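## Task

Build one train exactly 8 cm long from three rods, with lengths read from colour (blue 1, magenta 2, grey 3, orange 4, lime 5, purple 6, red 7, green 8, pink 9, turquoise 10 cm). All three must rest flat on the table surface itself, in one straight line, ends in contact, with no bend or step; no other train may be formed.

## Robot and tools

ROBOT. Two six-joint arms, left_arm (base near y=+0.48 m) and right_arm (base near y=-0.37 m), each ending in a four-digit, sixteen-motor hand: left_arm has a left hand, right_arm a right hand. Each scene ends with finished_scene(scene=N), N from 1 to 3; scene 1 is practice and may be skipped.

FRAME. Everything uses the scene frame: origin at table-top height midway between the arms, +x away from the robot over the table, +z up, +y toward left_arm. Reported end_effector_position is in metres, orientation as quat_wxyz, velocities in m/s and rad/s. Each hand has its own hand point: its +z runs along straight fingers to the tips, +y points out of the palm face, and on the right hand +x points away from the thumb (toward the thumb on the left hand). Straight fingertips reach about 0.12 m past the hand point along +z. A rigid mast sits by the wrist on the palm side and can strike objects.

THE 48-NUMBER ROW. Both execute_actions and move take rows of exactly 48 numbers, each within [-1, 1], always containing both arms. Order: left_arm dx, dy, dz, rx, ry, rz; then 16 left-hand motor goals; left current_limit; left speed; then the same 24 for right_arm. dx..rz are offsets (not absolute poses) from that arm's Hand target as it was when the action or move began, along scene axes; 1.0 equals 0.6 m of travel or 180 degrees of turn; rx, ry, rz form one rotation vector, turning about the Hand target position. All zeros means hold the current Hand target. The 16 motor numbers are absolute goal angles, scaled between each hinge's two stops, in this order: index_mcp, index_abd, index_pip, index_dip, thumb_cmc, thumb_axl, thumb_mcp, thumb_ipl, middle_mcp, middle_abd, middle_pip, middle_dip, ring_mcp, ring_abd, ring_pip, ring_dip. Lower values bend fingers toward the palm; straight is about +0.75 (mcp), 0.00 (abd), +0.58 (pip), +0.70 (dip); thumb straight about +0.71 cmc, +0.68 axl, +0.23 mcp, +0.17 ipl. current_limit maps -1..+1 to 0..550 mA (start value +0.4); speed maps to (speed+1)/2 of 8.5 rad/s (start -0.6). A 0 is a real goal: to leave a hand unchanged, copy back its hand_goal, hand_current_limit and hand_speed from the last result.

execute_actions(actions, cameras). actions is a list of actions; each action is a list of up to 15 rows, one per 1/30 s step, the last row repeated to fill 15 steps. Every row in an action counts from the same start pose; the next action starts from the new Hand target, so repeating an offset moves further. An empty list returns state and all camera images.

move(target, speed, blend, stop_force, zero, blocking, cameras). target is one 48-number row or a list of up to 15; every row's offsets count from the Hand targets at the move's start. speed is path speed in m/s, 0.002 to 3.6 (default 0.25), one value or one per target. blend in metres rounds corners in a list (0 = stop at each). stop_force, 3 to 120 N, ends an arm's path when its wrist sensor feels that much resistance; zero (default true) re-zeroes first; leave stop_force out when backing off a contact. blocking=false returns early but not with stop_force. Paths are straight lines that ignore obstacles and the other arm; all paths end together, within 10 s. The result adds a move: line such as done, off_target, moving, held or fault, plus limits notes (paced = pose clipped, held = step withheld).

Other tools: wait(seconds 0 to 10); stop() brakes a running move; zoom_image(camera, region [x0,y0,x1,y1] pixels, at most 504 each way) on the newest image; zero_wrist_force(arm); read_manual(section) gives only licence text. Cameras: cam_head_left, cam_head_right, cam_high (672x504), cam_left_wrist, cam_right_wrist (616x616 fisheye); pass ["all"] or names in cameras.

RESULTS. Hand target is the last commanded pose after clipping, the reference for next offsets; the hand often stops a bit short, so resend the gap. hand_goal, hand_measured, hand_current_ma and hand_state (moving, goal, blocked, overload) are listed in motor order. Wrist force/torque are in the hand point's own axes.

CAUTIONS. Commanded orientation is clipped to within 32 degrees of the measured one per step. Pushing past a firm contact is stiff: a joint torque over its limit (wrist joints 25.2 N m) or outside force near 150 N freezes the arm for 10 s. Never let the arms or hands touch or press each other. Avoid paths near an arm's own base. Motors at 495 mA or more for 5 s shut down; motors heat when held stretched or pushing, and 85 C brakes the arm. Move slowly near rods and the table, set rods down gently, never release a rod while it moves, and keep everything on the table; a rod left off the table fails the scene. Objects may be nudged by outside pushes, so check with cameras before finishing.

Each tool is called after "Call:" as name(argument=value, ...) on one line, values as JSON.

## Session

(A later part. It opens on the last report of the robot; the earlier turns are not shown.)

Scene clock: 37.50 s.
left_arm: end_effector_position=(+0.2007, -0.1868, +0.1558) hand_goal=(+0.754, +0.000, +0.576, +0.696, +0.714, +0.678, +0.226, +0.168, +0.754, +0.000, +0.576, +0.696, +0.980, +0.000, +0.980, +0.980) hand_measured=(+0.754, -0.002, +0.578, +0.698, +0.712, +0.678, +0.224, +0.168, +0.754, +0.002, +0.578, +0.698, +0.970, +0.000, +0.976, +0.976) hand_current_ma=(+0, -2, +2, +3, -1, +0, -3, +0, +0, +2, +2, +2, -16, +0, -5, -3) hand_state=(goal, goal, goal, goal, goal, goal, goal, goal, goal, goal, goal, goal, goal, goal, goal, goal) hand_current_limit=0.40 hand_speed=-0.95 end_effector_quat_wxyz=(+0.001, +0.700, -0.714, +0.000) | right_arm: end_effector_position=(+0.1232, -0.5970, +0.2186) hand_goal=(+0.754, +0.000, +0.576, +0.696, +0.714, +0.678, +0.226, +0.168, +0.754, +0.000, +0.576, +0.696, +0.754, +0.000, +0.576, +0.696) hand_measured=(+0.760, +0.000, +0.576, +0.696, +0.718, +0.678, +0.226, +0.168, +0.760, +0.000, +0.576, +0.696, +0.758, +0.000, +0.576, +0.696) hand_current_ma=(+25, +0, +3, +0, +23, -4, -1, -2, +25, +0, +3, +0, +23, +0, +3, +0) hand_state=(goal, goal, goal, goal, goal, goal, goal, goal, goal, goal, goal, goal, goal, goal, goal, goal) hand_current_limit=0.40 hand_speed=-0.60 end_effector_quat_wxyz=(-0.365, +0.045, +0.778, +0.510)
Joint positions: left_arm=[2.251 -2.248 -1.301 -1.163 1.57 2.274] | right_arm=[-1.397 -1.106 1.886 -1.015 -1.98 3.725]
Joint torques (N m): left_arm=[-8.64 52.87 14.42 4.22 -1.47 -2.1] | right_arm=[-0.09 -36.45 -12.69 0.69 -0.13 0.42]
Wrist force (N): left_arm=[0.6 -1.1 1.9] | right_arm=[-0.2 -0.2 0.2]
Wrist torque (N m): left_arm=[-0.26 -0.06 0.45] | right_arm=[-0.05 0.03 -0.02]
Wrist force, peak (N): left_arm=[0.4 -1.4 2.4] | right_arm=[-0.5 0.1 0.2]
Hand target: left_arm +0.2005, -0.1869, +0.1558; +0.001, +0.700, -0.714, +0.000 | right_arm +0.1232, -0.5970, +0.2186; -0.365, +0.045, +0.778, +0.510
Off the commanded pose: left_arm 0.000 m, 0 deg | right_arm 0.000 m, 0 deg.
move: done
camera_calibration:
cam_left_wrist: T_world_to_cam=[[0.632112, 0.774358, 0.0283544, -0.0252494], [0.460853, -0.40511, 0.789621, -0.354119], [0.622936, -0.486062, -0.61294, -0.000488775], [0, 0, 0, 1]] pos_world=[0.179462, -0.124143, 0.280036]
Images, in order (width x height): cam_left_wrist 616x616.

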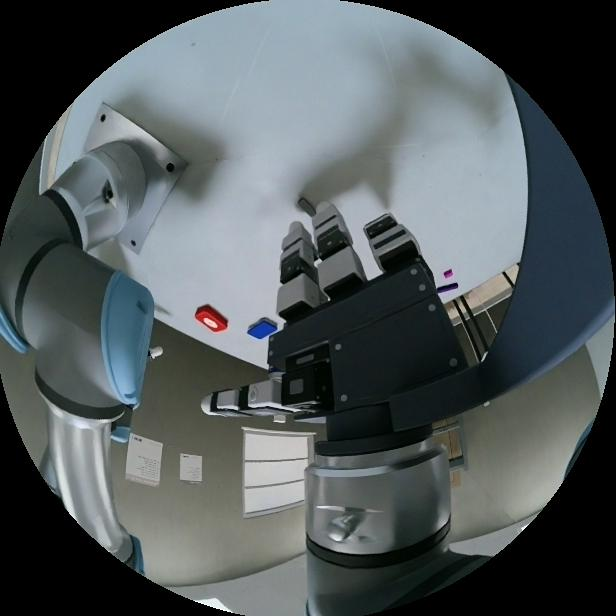

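Call:
move(target=[[0,0,-0.05,0,0,0,0.754,0,0.576,0.696,0.714,0.678,0.226,0.168,0.754,0,0.576,0.696,0.98,0,0.98,0.98,0.4,-0.95,0,0,0,0,0,0,0.754,0,0.576,0.696,0.714,0.678,0.226,0.168,0.754,0,0.576,0.696,0.754,0,0.576,0.696,0.4,-0.6]], speed=0.08, cameras=["cam_left_wrist"])

Call:
zoom_image(camera="cam_left_wrist", region=[260, 160, 360, 260])

Scene clock: 38.70 s.
left_arm: end_effector_position=(+0.2005, -0.1869, +0.1259) hand_goal=(+0.754, +0.000, +0.576, +0.696, +0.714, +0.678, +0.226, +0.168, +0.754, +0.000, +0.576, +0.696, +0.980, +0.000, +0.980, +0.980) hand_measured=(+0.754, -0.002, +0.578, +0.698, +0.712, +0.678, +0.224, +0.168, +0.754, +0.002, +0.578, +0.698, +0.970, +0.000, +0.976, +0.976) hand_current_ma=(+0, -2, +2, +3, -1, +0, -3, +0, +0, +2, +2, +2, -16, +0, -5, -3) hand_state=(goal, goal, goal, goal, goal, goal, goal, goal, goal, goal, goal, goal, goal, goal, goal, goal) hand_current_limit=0.40 hand_speed=-0.95 end_effector_quat_wxyz=(+0.001, +0.700, -0.714, +0.000) | right_arm: end_effector_position=(+0.1232, -0.5970, +0.2186) hand_goal=(+0.754, +0.000, +0.576, +0.696, +0.714, +0.678, +0.226, +0.168, +0.754, +0.000, +0.576, +0.696, +0.754, +0.000, +0.576, +0.696) hand_measured=(+0.760, +0.000, +0.576, +0.696, +0.718, +0.678, +0.226, +0.168, +0.760, +0.000, +0.576, +0.696, +0.758, +0.000, +0.576, +0.696) hand_current_ma=(+25, +0, +3, +0, +23, -4, -1, -2, +25, +0, +3, +0, +23, +0, +3, +0) hand_state=(goal, goal, goal, goal, goal, goal, goal, goal, goal, goal, goal, goal, goal, goal, goal, goal) hand_current_limit=0.40 hand_speed=-0.60 end_effector_quat_wxyz=(-0.365, +0.045, +0.778, +0.510)
Joint positions: left_arm=[2.251 -2.279 -1.331 -1.102 1.57 2.273] | right_arm=[-1.397 -1.106 1.886 -1.015 -1.98 3.725]
Joint torques (N m): left_arm=[-9.14 36.9 13.37 4.34 2.18 -1.46] | right_arm=[-0.57 -37.25 -12.96 0.55 -0.2 0.41]
Wrist force (N): left_arm=[0.2 -1.2 2.0] | right_arm=[-0.1 0.2 0.1]
Wrist torque (N m): left_arm=[-0.27 -0.01 0.42] | right_arm=[0.02 0.01 0.01]
Wrist force, peak (N): left_arm=[0.4 -1.3 2.5] | right_arm=[0.4 0.3 -0.1]
Hand target: left_arm +0.2005, -0.1869, +0.1258; +0.001, +0.700, -0.714, +0.000 | right_arm +0.1232, -0.5970, +0.2186; -0.365, +0.045, +0.778, +0.510
Off the commanded pose: left_arm 0.000 m, 0 deg | right_arm 0.000 m, 0 deg.
move: done
camera_calibration:
cam_left_wrist: T_world_to_cam=[[0.632072, 0.774389, 0.028393, -0.0241992], [0.460824, -0.405087, 0.789649, -0.330536], [0.622997, -0.486031, -0.612902, -0.018695], [0, 0, 0, 1]] pos_world=[0.179262, -0.124243, 0.250236]
Images, in order (width x height): cam_left_wrist 616x616.

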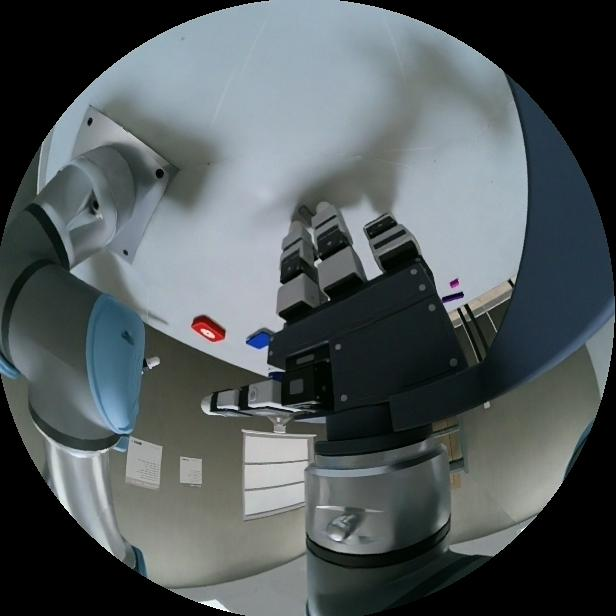

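Scaled by 5.040 from the camera's 616x616 image, which has a finer 880x880 frame.

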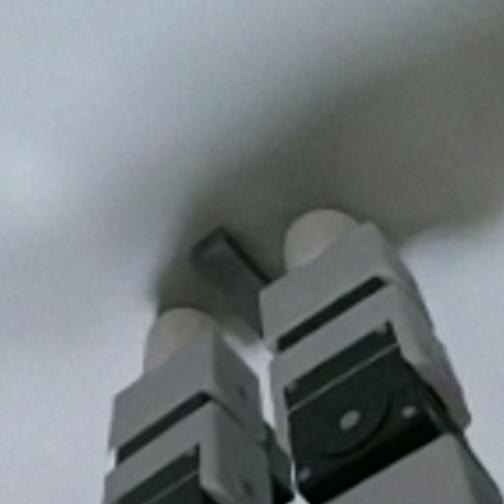

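Good — rod between tips. Grip and lift.

Call:
move(target=[[0,0,0,0,0,0,0.754,-0.14,0.576,0.696,0.714,0.678,0.226,0.168,0.754,0.14,0.576,0.696,0.98,0,0.98,0.98,0.4,-0.95,0,0,0,0,0,0,0.754,0,0.576,0.696,0.714,0.678,0.226,0.168,0.754,0,0.576,0.696,0.754,0,0.576,0.696,0.4,-0.6],[0,0,0.06,0,0,0,0.754,-0.14,0.576,0.696,0.714,0.678,0.226,0.168,0.754,0.14,0.576,0.696,0.98,0,0.98,0.98,0.4,-0.95,0,0,0,0,0,0,0.754,0,0.576,0.696,0.714,0.678,0.226,0.168,0.754,0,0.576,0.696,0.754,0,0.576,0.696,0.4,-0.6]], speed=0.15, cameras=["cam_left_wrist"])

Call:
zoom_image(camera="cam_left_wrist", region=[260, 160, 360, 260])

Scene clock: 40.73 s.
left_arm: end_effector_position=(+0.2005, -0.1869, +0.1616) hand_goal=(+0.754, -0.140, +0.576, +0.696, +0.714, +0.678, +0.226, +0.168, +0.754, +0.140, +0.576, +0.696, +0.980, +0.000, +0.980, +0.980) hand_measured=(+0.754, -0.082, +0.578, +0.698, +0.712, +0.678, +0.224, +0.168, +0.754, +0.086, +0.578, +0.698, +0.970, +0.000, +0.976, +0.976) hand_current_ma=(+0, +129, +2, +2, -1, +0, -3, +0, +0, -117, +2, +2, -16, +0, -5, -3) hand_state=(goal, blocked, goal, goal, goal, goal, goal, goal, goal, blocked, goal, goal, goal, goal, goal, goal) hand_current_limit=0.40 hand_speed=-0.95 end_effector_quat_wxyz=(+0.001, +0.700, -0.714, +0.000) | right_arm: end_effector_position=(+0.1232, -0.5970, +0.2186) hand_goal=(+0.754, +0.000, +0.576, +0.696, +0.714, +0.678, +0.226, +0.168, +0.754, +0.000, +0.576, +0.696, +0.754, +0.000, +0.576, +0.696) hand_measured=(+0.760, +0.000, +0.576, +0.696, +0.718, +0.678, +0.226, +0.168, +0.760, +0.000, +0.576, +0.696, +0.758, +0.000, +0.576, +0.696) hand_current_ma=(+25, +0, +3, +0, +23, -4, -1, -2, +25, +0, +3, +0, +23, +0, +3, +0) hand_state=(goal, goal, goal, goal, goal, goal, goal, goal, goal, goal, goal, goal, goal, goal, goal, goal) hand_current_limit=0.40 hand_speed=-0.60 end_effector_quat_wxyz=(-0.365, +0.045, +0.778, +0.510)
Joint positions: left_arm=[2.25 -2.243 -1.295 -1.175 1.57 2.273] | right_arm=[-1.397 -1.106 1.886 -1.015 -1.98 3.725]
Joint torques (N m): left_arm=[-6.36 52.44 31.15 1.34 -0.4 0.44] | right_arm=[-0.23 -36.24 -13.34 0.6 -0.01 0.37]
Wrist force (N): left_arm=[0.4 -1.2 2.0] | right_arm=[0.0 -0.2 0.0]
Wrist torque (N m): left_arm=[-0.26 -0.03 0.43] | right_arm=[-0.03 0.01 0.01]
Wrist force, peak (N): left_arm=[0.1 -1.1 3.3] | right_arm=[0.1 0.0 0.5]
Hand target: left_arm +0.2005, -0.1869, +0.1618; +0.001, +0.700, -0.714, +0.000 | right_arm +0.1232, -0.5970, +0.2186; -0.365, +0.045, +0.778, +0.510
Off the commanded pose: left_arm 0.000 m, 0 deg | right_arm 0.000 m, 0 deg.
move: done
camera_calibration:
cam_left_wrist: T_world_to_cam=[[0.631989, 0.774458, 0.0283794, -0.0251827], [0.460899, -0.405047, 0.789626, -0.358649], [0.623027, -0.485955, -0.612932, 0.00313703], [0, 0, 0, 1]] pos_world=[0.179262, -0.124243, 0.285836]
Images, in order (width x height): cam_left_wrist 616x616.

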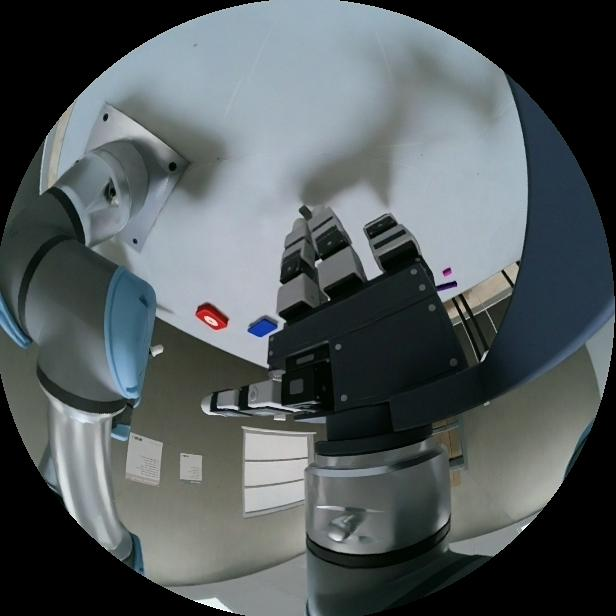

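Scaled by 5.040 from the camera's 616x616 image, which has a finer 880x880 frame.

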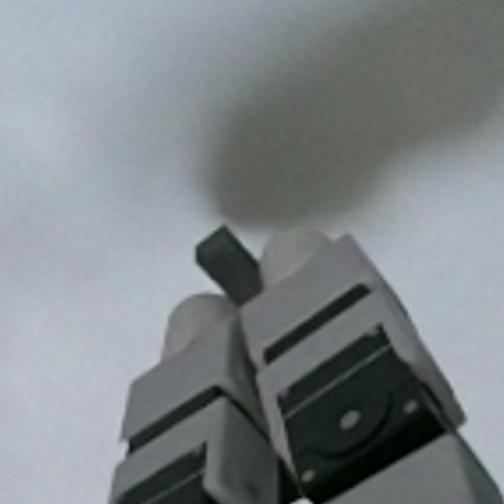

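Call:
move(target=[[0.2833,0.925,0,0,0,0.4117,0.754,-0.14,0.576,0.696,0.714,0.678,0.226,0.168,0.754,0.14,0.576,0.696,0.98,0,0.98,0.98,0.4,-0.95,0,0,0,0,0,0,0.754,0,0.576,0.696,0.714,0.678,0.226,0.168,0.754,0,0.576,0.696,0.754,0,0.576,0.696,0.4,-0.6]], speed=0.35)

Call:
move(target=[[0.013,0.043,-0.01,0,0,0,0.754,-0.14,0.576,0.696,0.714,0.678,0.226,0.168,0.754,0.14,0.576,0.696,0.98,0,0.98,0.98,0.4,-0.95,0,0,0,0,0,0,0.754,0,0.576,0.696,0.714,0.678,0.226,0.168,0.754,0,0.576,0.696,0.754,0,0.576,0.696,0.4,-0.6]], speed=0.1, cameras=["cam_left_wrist"])

Call:
zoom_image(camera="cam_left_wrist", region=[250, 130, 350, 230])

Scene clock: 44.33 s.
left_arm: end_effector_position=(+0.3704, +0.3680, +0.1618) hand_goal=(+0.754, -0.140, +0.576, +0.696, +0.714, +0.678, +0.226, +0.168, +0.754, +0.140, +0.576, +0.696, +0.980, +0.000, +0.980, +0.980) hand_measured=(+0.754, -0.082, +0.578, +0.698, +0.712, +0.678, +0.224, +0.168, +0.754, +0.086, +0.578, +0.698, +0.970, +0.000, +0.976, +0.976) hand_current_ma=(+0, +129, +2, +2, -1, +0, -3, +0, +0, -117, +2, +2, -15, +0, -5, -3) hand_state=(goal, blocked, goal, goal, goal, goal, goal, goal, goal, blocked, goal, goal, goal, goal, goal, goal) hand_current_limit=0.40 hand_speed=-0.95 end_effector_quat_wxyz=(+0.000, +0.989, -0.148, +0.000) | right_arm: end_effector_position=(+0.1232, -0.5970, +0.2186) hand_goal=(+0.754, +0.000, +0.576, +0.696, +0.714, +0.678, +0.226, +0.168, +0.754, +0.000, +0.576, +0.696, +0.754, +0.000, +0.576, +0.696) hand_measured=(+0.760, +0.000, +0.576, +0.696, +0.718, +0.678, +0.226, +0.168, +0.760, +0.000, +0.576, +0.696, +0.758, +0.000, +0.576, +0.696) hand_current_ma=(+25, +0, +3, +0, +23, -4, -1, -2, +25, +0, +3, +0, +23, +0, +3, +0) hand_state=(goal, goal, goal, goal, goal, goal, goal, goal, goal, goal, goal, goal, goal, goal, goal, goal) hand_current_limit=0.40 hand_speed=-0.60 end_effector_quat_wxyz=(-0.365, +0.045, +0.778, +0.510)
Joint positions: left_arm=[3.386 -1.607 -2.204 -0.901 1.57 2.116] | right_arm=[-1.397 -1.106 1.886 -1.015 -1.98 3.725]
Joint torques (N m): left_arm=[9.65 10.19 29.49 1.1 -1.94 1.97] | right_arm=[-0.81 -36.26 -13.48 0.41 -0.1 0.52]
Wrist force (N): left_arm=[0.1 -1.0 2.2] | right_arm=[-0.1 -0.1 0.3]
Wrist torque (N m): left_arm=[-0.28 0.02 0.33] | right_arm=[-0.04 0.01 0.00]
Wrist force, peak (N): left_arm=[0.1 -2.9 1.9] | right_arm=[0.0 0.3 0.6]
Hand target: left_arm +0.3705, +0.3681, +0.1618; +0.000, +0.989, -0.148, +0.000 | right_arm +0.1232, -0.5970, +0.2186; -0.365, +0.045, +0.778, +0.510
Off the commanded pose: left_arm 0.000 m, 0 deg | right_arm 0.000 m, 0 deg.
move: done

Scene clock: 45.27 s.
left_arm: end_effector_position=(+0.3782, +0.3938, +0.1558) hand_goal=(+0.754, -0.140, +0.576, +0.696, +0.714, +0.678, +0.226, +0.168, +0.754, +0.140, +0.576, +0.696, +0.980, +0.000, +0.980, +0.980) hand_measured=(+0.754, -0.082, +0.578, +0.698, +0.712, +0.678, +0.224, +0.168, +0.754, +0.086, +0.578, +0.698, +0.970, +0.000, +0.976, +0.976) hand_current_ma=(+0, +129, +2, +2, -1, +0, -3, +0, +0, -117, +2, +2, -15, +0, -5, -3) hand_state=(goal, blocked, goal, goal, goal, goal, goal, goal, goal, blocked, goal, goal, goal, goal, goal, goal) hand_current_limit=0.40 hand_speed=-0.95 end_effector_quat_wxyz=(+0.000, +0.989, -0.148, +0.000) | right_arm: end_effector_position=(+0.1232, -0.5970, +0.2186) hand_goal=(+0.754, +0.000, +0.576, +0.696, +0.714, +0.678, +0.226, +0.168, +0.754, +0.000, +0.576, +0.696, +0.754, +0.000, +0.576, +0.696) hand_measured=(+0.760, +0.000, +0.576, +0.696, +0.718, +0.678, +0.226, +0.168, +0.760, +0.000, +0.576, +0.696, +0.758, +0.000, +0.576, +0.696) hand_current_ma=(+25, +0, +3, +0, +23, -4, -1, -2, +25, +0, +3, +0, +23, +0, +3, +0) hand_state=(goal, goal, goal, goal, goal, goal, goal, goal, goal, goal, goal, goal, goal, goal, goal, goal) hand_current_limit=0.40 hand_speed=-0.60 end_effector_quat_wxyz=(-0.365, +0.045, +0.778, +0.510)
Joint positions: left_arm=[3.439 -1.634 -2.194 -0.884 1.57 2.169] | right_arm=[-1.397 -1.106 1.886 -1.015 -1.98 3.725]
Joint torques (N m): left_arm=[10.85 9.94 29.88 4.26 -0.48 2.11] | right_arm=[-0.69 -36.95 -13.99 0.72 -0.06 0.53]
Wrist force (N): left_arm=[0.3 -1.2 2.3] | right_arm=[-0.2 0.0 0.2]
Wrist torque (N m): left_arm=[-0.30 0.00 0.36] | right_arm=[-0.02 0.02 -0.01]
Wrist force, peak (N): left_arm=[0.1 -1.6 2.4] | right_arm=[0.1 -0.2 0.3]
Hand target: left_arm +0.3783, +0.3939, +0.1558; +0.000, +0.989, -0.148, +0.000 | right_arm +0.1232, -0.5970, +0.2186; -0.365, +0.045, +0.778, +0.510
Off the commanded pose: left_arm 0.000 m, 0 deg | right_arm 0.000 m, 0 deg.
move: done
camera_calibration:
cam_left_wrist: T_world_to_cam=[[-0.571765, 0.819924, 0.0284633, -0.149673], [0.515799, 0.332274, 0.789649, -0.51191], [0.637994, 0.466175, -0.612898, -0.209583], [0, 0, 0, 1]] pos_world=[0.312177, 0.390517, 0.280036]
Images, in order (width x height): cam_left_wrist 616x616.

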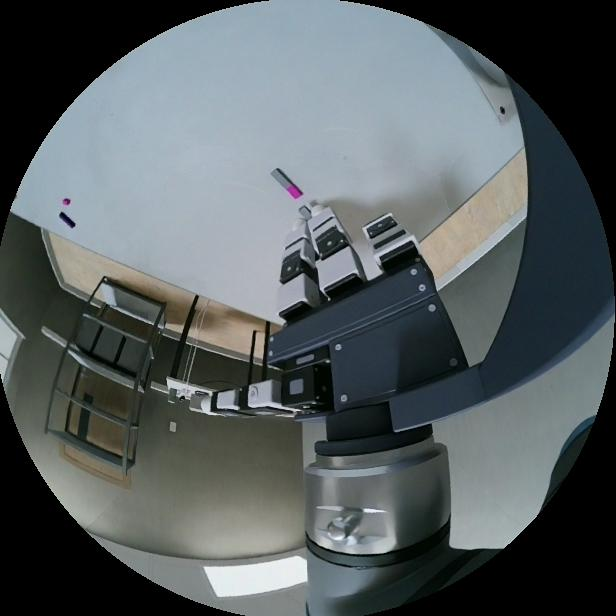

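Scaled by 5.040 from the camera's 616x616 image, which has a finer 880x880 frame.

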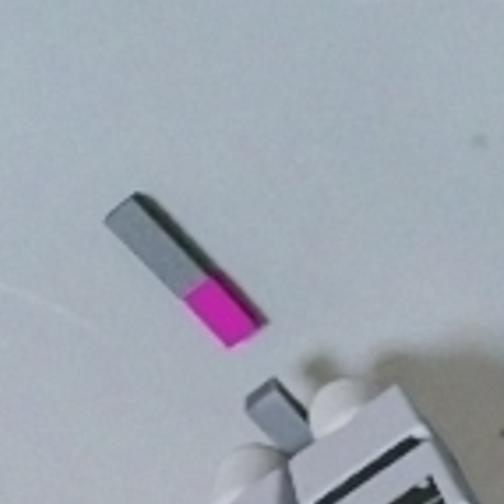

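Call:
move(target=[[0,0,-0.05,0,0,0,0.754,-0.14,0.576,0.696,0.714,0.678,0.226,0.168,0.754,0.14,0.576,0.696,0.98,0,0.98,0.98,0.4,-0.95,0,0,0,0,0,0,0.754,0,0.576,0.696,0.714,0.678,0.226,0.168,0.754,0,0.576,0.696,0.754,0,0.576,0.696,0.4,-0.6]], speed=0.05, cameras=["cam_left_wrist"])

Call:
zoom_image(camera="cam_left_wrist", region=[270, 160, 330, 220])

Scene clock: 46.70 s.
left_arm: end_effector_position=(+0.3783, +0.3940, +0.1259) hand_goal=(+0.754, -0.140, +0.576, +0.696, +0.714, +0.678, +0.226, +0.168, +0.754, +0.140, +0.576, +0.696, +0.980, +0.000, +0.980, +0.980) hand_measured=(+0.754, -0.082, +0.578, +0.698, +0.712, +0.678, +0.224, +0.168, +0.754, +0.086, +0.578, +0.698, +0.970, +0.000, +0.976, +0.976) hand_current_ma=(+0, +129, +2, +2, -1, +0, -3, +0, +0, -117, +2, +2, -15, +0, -5, -3) hand_state=(goal, blocked, goal, goal, goal, goal, goal, goal, goal, blocked, goal, goal, goal, goal, goal, goal) hand_current_limit=0.40 hand_speed=-0.95 end_effector_quat_wxyz=(+0.000, +0.989, -0.148, +0.000) | right_arm: end_effector_position=(+0.1232, -0.5970, +0.2186) hand_goal=(+0.754, +0.000, +0.576, +0.696, +0.714, +0.678, +0.226, +0.168, +0.754, +0.000, +0.576, +0.696, +0.754, +0.000, +0.576, +0.696) hand_measured=(+0.760, +0.000, +0.576, +0.696, +0.718, +0.678, +0.226, +0.168, +0.760, +0.000, +0.576, +0.696, +0.758, +0.000, +0.576, +0.696) hand_current_ma=(+25, +0, +3, +0, +23, -4, -1, -2, +25, +0, +3, +0, +23, +0, +3, +0) hand_state=(goal, goal, goal, goal, goal, goal, goal, goal, goal, goal, goal, goal, goal, goal, goal, goal) hand_current_limit=0.40 hand_speed=-0.60 end_effector_quat_wxyz=(-0.365, +0.045, +0.778, +0.510)
Joint positions: left_arm=[3.44 -1.693 -2.23 -0.789 1.57 2.169] | right_arm=[-1.397 -1.106 1.886 -1.015 -1.98 3.725]
Joint torques (N m): left_arm=[-3.91 13.63 10.29 4.5 0.68 -0.69] | right_arm=[0.27 -36.98 -13.41 0.65 0.01 0.57]
Wrist force (N): left_arm=[0.2 -1.2 2.3] | right_arm=[-0.1 -0.2 0.3]
Wrist torque (N m): left_arm=[-0.29 0.02 0.35] | right_arm=[-0.06 0.02 -0.01]
Wrist force, peak (N): left_arm=[0.2 -1.2 2.8] | right_arm=[-0.1 0.4 0.3]
Hand target: left_arm +0.3783, +0.3939, +0.1258; +0.000, +0.989, -0.148, +0.000 | right_arm +0.1232, -0.5970, +0.2186; -0.365, +0.045, +0.778, +0.510
Off the commanded pose: left_arm 0.000 m, 0 deg | right_arm 0.000 m, 0 deg.
move: done
camera_calibration:
cam_left_wrist: T_world_to_cam=[[-0.571712, 0.819962, 0.0284132, -0.149005], [0.51582, 0.332289, 0.789629, -0.488373], [0.638024, 0.466097, -0.612927, -0.227973], [0, 0, 0, 1]] pos_world=[0.312177, 0.390717, 0.250136]
Images, in order (width x height): cam_left_wrist 616x616.

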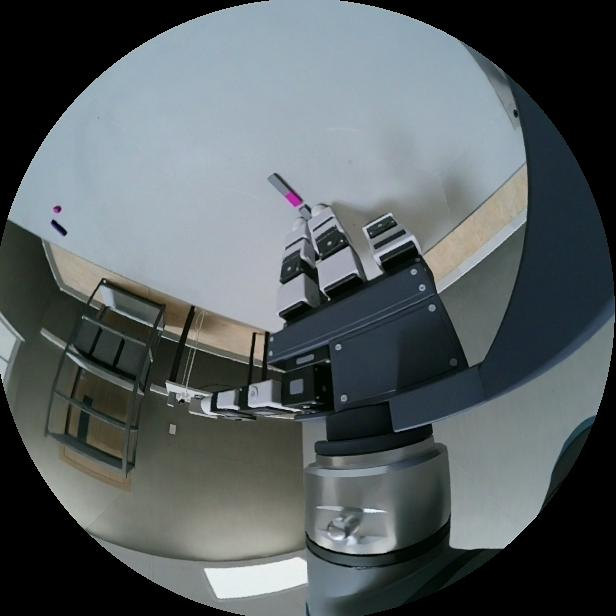

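Scaled by 8.400 from the camera's 616x616 image, which has a finer 880x880 frame.

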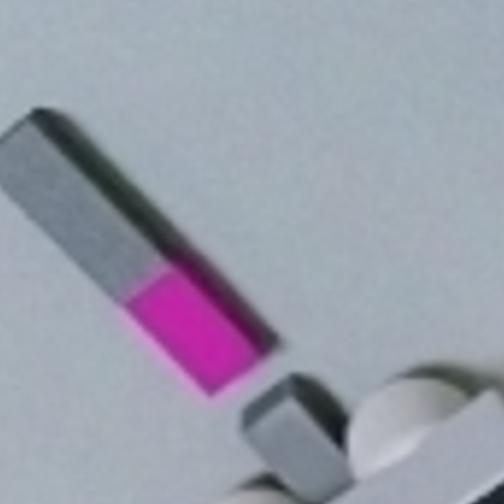

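Call:
zoom_image(camera="cam_left_wrist", region=[284, 188, 314, 218])

Scaled by 16.800 from the camera's 616x616 image, which has a finer 880x880 frame.

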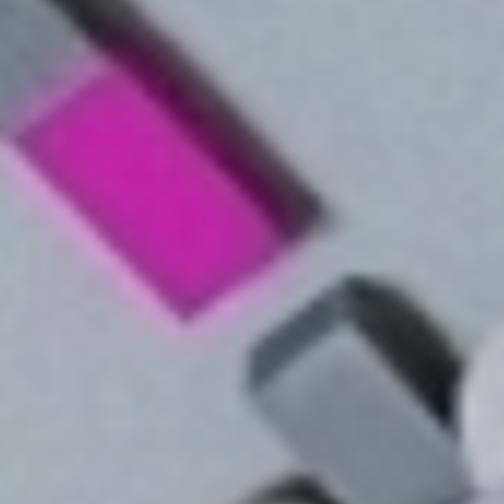

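Call:
move(target=[[-0.00682,-0.02231,0,0,0,0,0.754,-0.14,0.576,0.696,0.714,0.678,0.226,0.168,0.754,0.14,0.576,0.696,0.98,0,0.98,0.98,0.4,-0.95,0,0,0,0,0,0,0.754,0,0.576,0.696,0.714,0.678,0.226,0.168,0.754,0,0.576,0.696,0.754,0,0.576,0.696,0.4,-0.6]], speed=0.03, cameras=["cam_left_wrist"])

Call:
zoom_image(camera="cam_left_wrist", region=[270, 160, 330, 220])

Scene clock: 48.60 s.
left_arm: end_effector_position=(+0.3742, +0.3807, +0.1258) hand_goal=(+0.754, -0.140, +0.576, +0.696, +0.714, +0.678, +0.226, +0.168, +0.754, +0.140, +0.576, +0.696, +0.980, +0.000, +0.980, +0.980) hand_measured=(+0.754, -0.082, +0.578, +0.698, +0.712, +0.678, +0.224, +0.168, +0.754, +0.086, +0.578, +0.698, +0.970, +0.000, +0.976, +0.976) hand_current_ma=(+0, +129, +2, +2, -1, +0, -3, +0, +0, -117, +2, +2, -15, +0, -5, -3) hand_state=(goal, blocked, goal, goal, goal, goal, goal, goal, goal, blocked, goal, goal, goal, goal, goal, goal) hand_current_limit=0.40 hand_speed=-0.95 end_effector_quat_wxyz=(+0.000, +0.989, -0.148, +0.000) | right_arm: end_effector_position=(+0.1232, -0.5970, +0.2186) hand_goal=(+0.754, +0.000, +0.576, +0.696, +0.714, +0.678, +0.226, +0.168, +0.754, +0.000, +0.576, +0.696, +0.754, +0.000, +0.576, +0.696) hand_measured=(+0.760, +0.000, +0.576, +0.696, +0.718, +0.678, +0.226, +0.168, +0.760, +0.000, +0.576, +0.696, +0.758, +0.000, +0.576, +0.696) hand_current_ma=(+25, +0, +3, +0, +23, -4, -1, -2, +25, +0, +3, +0, +23, +0, +3, +0) hand_state=(goal, goal, goal, goal, goal, goal, goal, goal, goal, goal, goal, goal, goal, goal, goal, goal) hand_current_limit=0.40 hand_speed=-0.60 end_effector_quat_wxyz=(-0.365, +0.045, +0.778, +0.510)
Joint positions: left_arm=[3.413 -1.685 -2.24 -0.787 1.57 2.142] | right_arm=[-1.397 -1.106 1.886 -1.015 -1.98 3.725]
Joint torques (N m): left_arm=[-11.84 27.92 10.4 4.07 -1.24 -1.68] | right_arm=[-0.79 -36.44 -13.38 0.4 -0.01 0.58]
Wrist force (N): left_arm=[0.4 -1.1 2.1] | right_arm=[-0.1 -0.3 0.0]
Wrist torque (N m): left_arm=[-0.27 -0.02 0.44] | right_arm=[-0.04 0.02 0.00]
Wrist force, peak (N): left_arm=[0.5 -1.1 2.6] | right_arm=[-0.4 0.4 0.0]
Hand target: left_arm +0.3742, +0.3806, +0.1258; +0.000, +0.989, -0.148, +0.000 | right_arm +0.1232, -0.5970, +0.2186; -0.365, +0.045, +0.778, +0.510
Off the commanded pose: left_arm 0.000 m, 0 deg | right_arm 0.000 m, 0 deg.
move: done
camera_calibration:
cam_left_wrist: T_world_to_cam=[[-0.571755, 0.819935, 0.028348, -0.140426], [0.515773, 0.332357, 0.789631, -0.481856], [0.638024, 0.466096, -0.612927, -0.219329], [0, 0, 0, 1]] pos_world=[0.308177, 0.377517, 0.250036]
Images, in order (width x height): cam_left_wrist 616x616.

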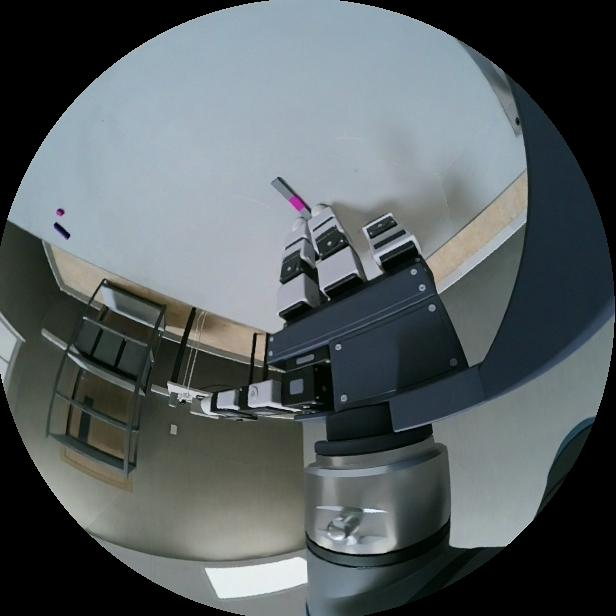

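Scaled by 8.400 from the camera's 616x616 image, which has a finer 880x880 frame.

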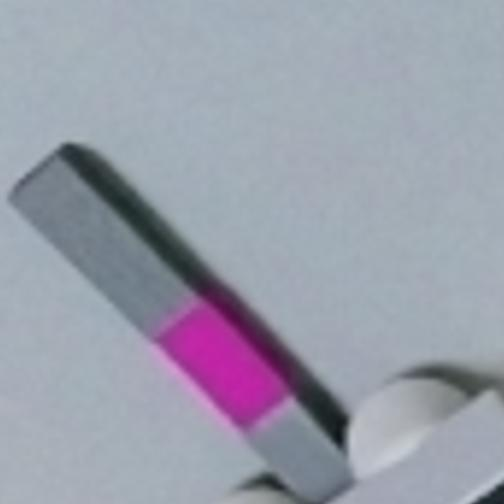

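Call:
move(target=[[0,0,0,0,0,0,0.754,0,0.576,0.696,0.714,0.678,0.226,0.168,0.754,0,0.576,0.696,0.98,0,0.98,0.98,0.4,-0.95,0,0,0,0,0,0,0.754,0,0.576,0.696,0.714,0.678,0.226,0.168,0.754,0,0.576,0.696,0.754,0,0.576,0.696,0.4,-0.6],[0,0,0.05,0,0,0,0.754,0,0.576,0.696,0.714,0.678,0.226,0.168,0.754,0,0.576,0.696,0.98,0,0.98,0.98,0.4,-0.95,0,0,0,0,0,0,0.754,0,0.576,0.696,0.714,0.678,0.226,0.168,0.754,0,0.576,0.696,0.754,0,0.576,0.696,0.4,-0.6],[0.0268,0.0877,0.05,0,0,0,0.754,0,0.576,0.696,0.714,0.678,0.226,0.168,0.754,0,0.576,0.696,0.98,0,0.98,0.98,0.4,-0.95,0,0,0,0,0,0,0.754,0,0.576,0.696,0.714,0.678,0.226,0.168,0.754,0,0.576,0.696,0.754,0,0.576,0.696,0.4,-0.6]], speed=[0.05,0.06,0.2], cameras=["cam_left_wrist","cam_high"])

Call:
zoom_image(camera="cam_left_wrist", region=[260, 130, 330, 200])

Scene clock: 51.73 s.
left_arm: end_effector_position=(+0.3902, +0.4330, +0.1558) hand_goal=(+0.754, +0.000, +0.576, +0.696, +0.714, +0.678, +0.226, +0.168, +0.754, +0.000, +0.576, +0.696, +0.980, +0.000, +0.980, +0.980) hand_measured=(+0.754, -0.004, +0.578, +0.698, +0.712, +0.678, +0.224, +0.168, +0.754, +0.004, +0.578, +0.698, +0.970, +0.000, +0.976, +0.976) hand_current_ma=(+0, -2, +2, +2, -1, +0, -3, +0, +0, +2, +2, +2, -15, +0, -5, -3) hand_state=(goal, goal, goal, goal, goal, goal, goal, goal, goal, goal, goal, goal, goal, goal, goal, goal) hand_current_limit=0.40 hand_speed=-0.95 end_effector_quat_wxyz=(+0.000, +0.989, -0.148, +0.000) | right_arm: end_effector_position=(+0.1232, -0.5970, +0.2186) hand_goal=(+0.754, +0.000, +0.576, +0.696, +0.714, +0.678, +0.226, +0.168, +0.754, +0.000, +0.576, +0.696, +0.754, +0.000, +0.576, +0.696) hand_measured=(+0.760, +0.000, +0.576, +0.696, +0.718, +0.678, +0.226, +0.168, +0.760, +0.000, +0.576, +0.696, +0.758, +0.000, +0.576, +0.696) hand_current_ma=(+25, +0, +3, +0, +23, -4, -1, -2, +25, +0, +3, +0, +23, +0, +3, +0) hand_state=(goal, goal, goal, goal, goal, goal, goal, goal, goal, goal, goal, goal, goal, goal, goal, goal) hand_current_limit=0.40 hand_speed=-0.60 end_effector_quat_wxyz=(-0.365, +0.045, +0.778, +0.510)
Joint positions: left_arm=[3.515 -1.666 -2.159 -0.887 1.57 2.244] | right_arm=[-1.397 -1.106 1.886 -1.015 -1.98 3.725]
Joint torques (N m): left_arm=[9.62 12.49 30.44 1.24 -2.08 1.85] | right_arm=[-0.18 -36.33 -13.53 0.61 0.05 0.62]
Wrist force (N): left_arm=[0.2 -1.1 2.1] | right_arm=[0.0 -0.2 0.2]
Wrist torque (N m): left_arm=[-0.27 -0.01 0.36] | right_arm=[-0.04 0.01 0.00]
Wrist force, peak (N): left_arm=[0.2 -2.4 2.3] | right_arm=[-0.3 0.4 0.4]
Hand target: left_arm +0.3903, +0.4332, +0.1558; +0.000, +0.989, -0.148, +0.000 | right_arm +0.1232, -0.5970, +0.2186; -0.365, +0.045, +0.778, +0.510
Off the commanded pose: left_arm 0.000 m, 0 deg | right_arm 0.000 m, 0 deg.
move: done
camera_calibration:
cam_left_wrist: T_world_to_cam=[[-0.571712, 0.819962, 0.0284132, -0.175055], [0.51582, 0.332289, 0.789629, -0.531165], [0.638024, 0.466097, -0.612927, -0.235527], [0, 0, 0, 1]] pos_world=[0.324177, 0.429817, 0.280036]
Images, in order (width x height): cam_high 672x504, cam_left_wrist 616x616.

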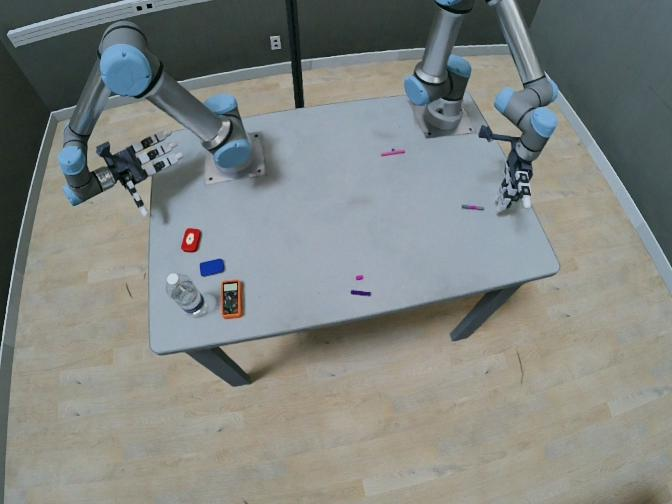

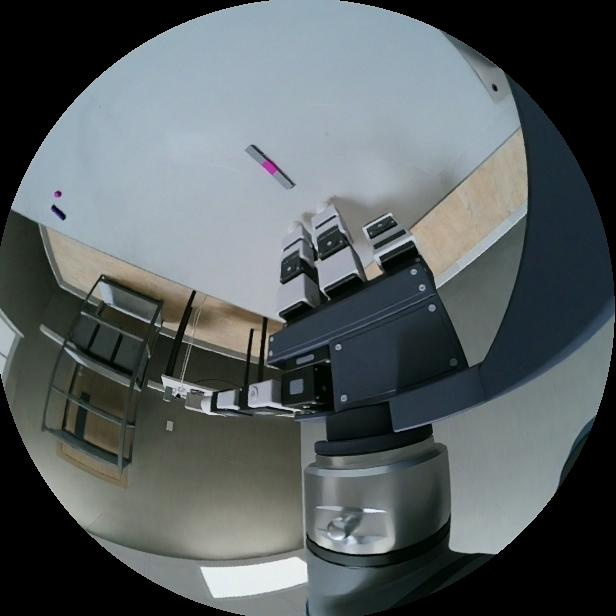

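Scaled by 7.200 from the camera's 616x616 image, which has a finer 880x880 frame.

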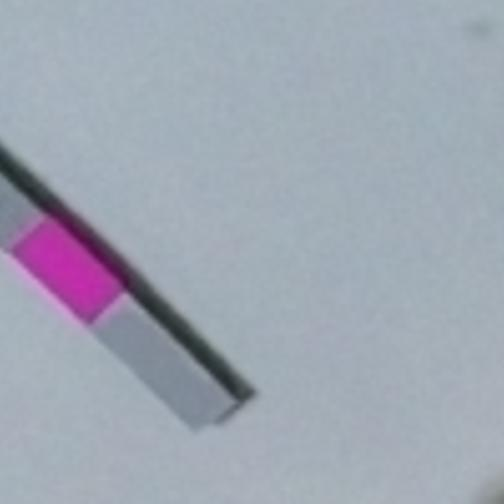

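Call:
zoom_image(camera="cam_left_wrist", region=[240, 136, 302, 198])

Call:
zoom_image(camera="cam_high", region=[360, 130, 510, 230])

Scaled by 8.129 from the camera's 616x616 image, which has a finer 880x880 frame.

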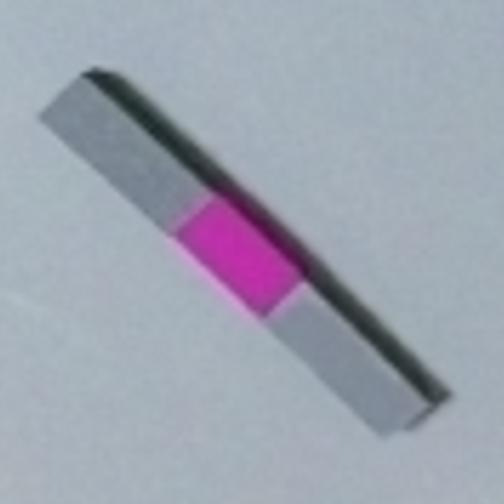

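Scaled by 3.360.

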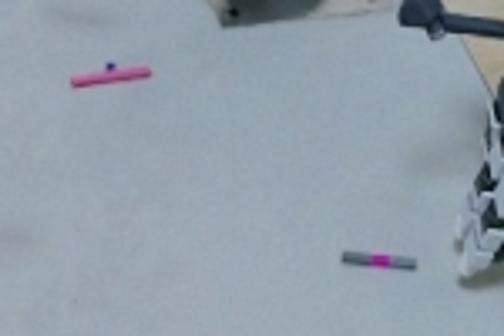

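Call:
finished_scene(scene=3)

The scene is finished: the task was done.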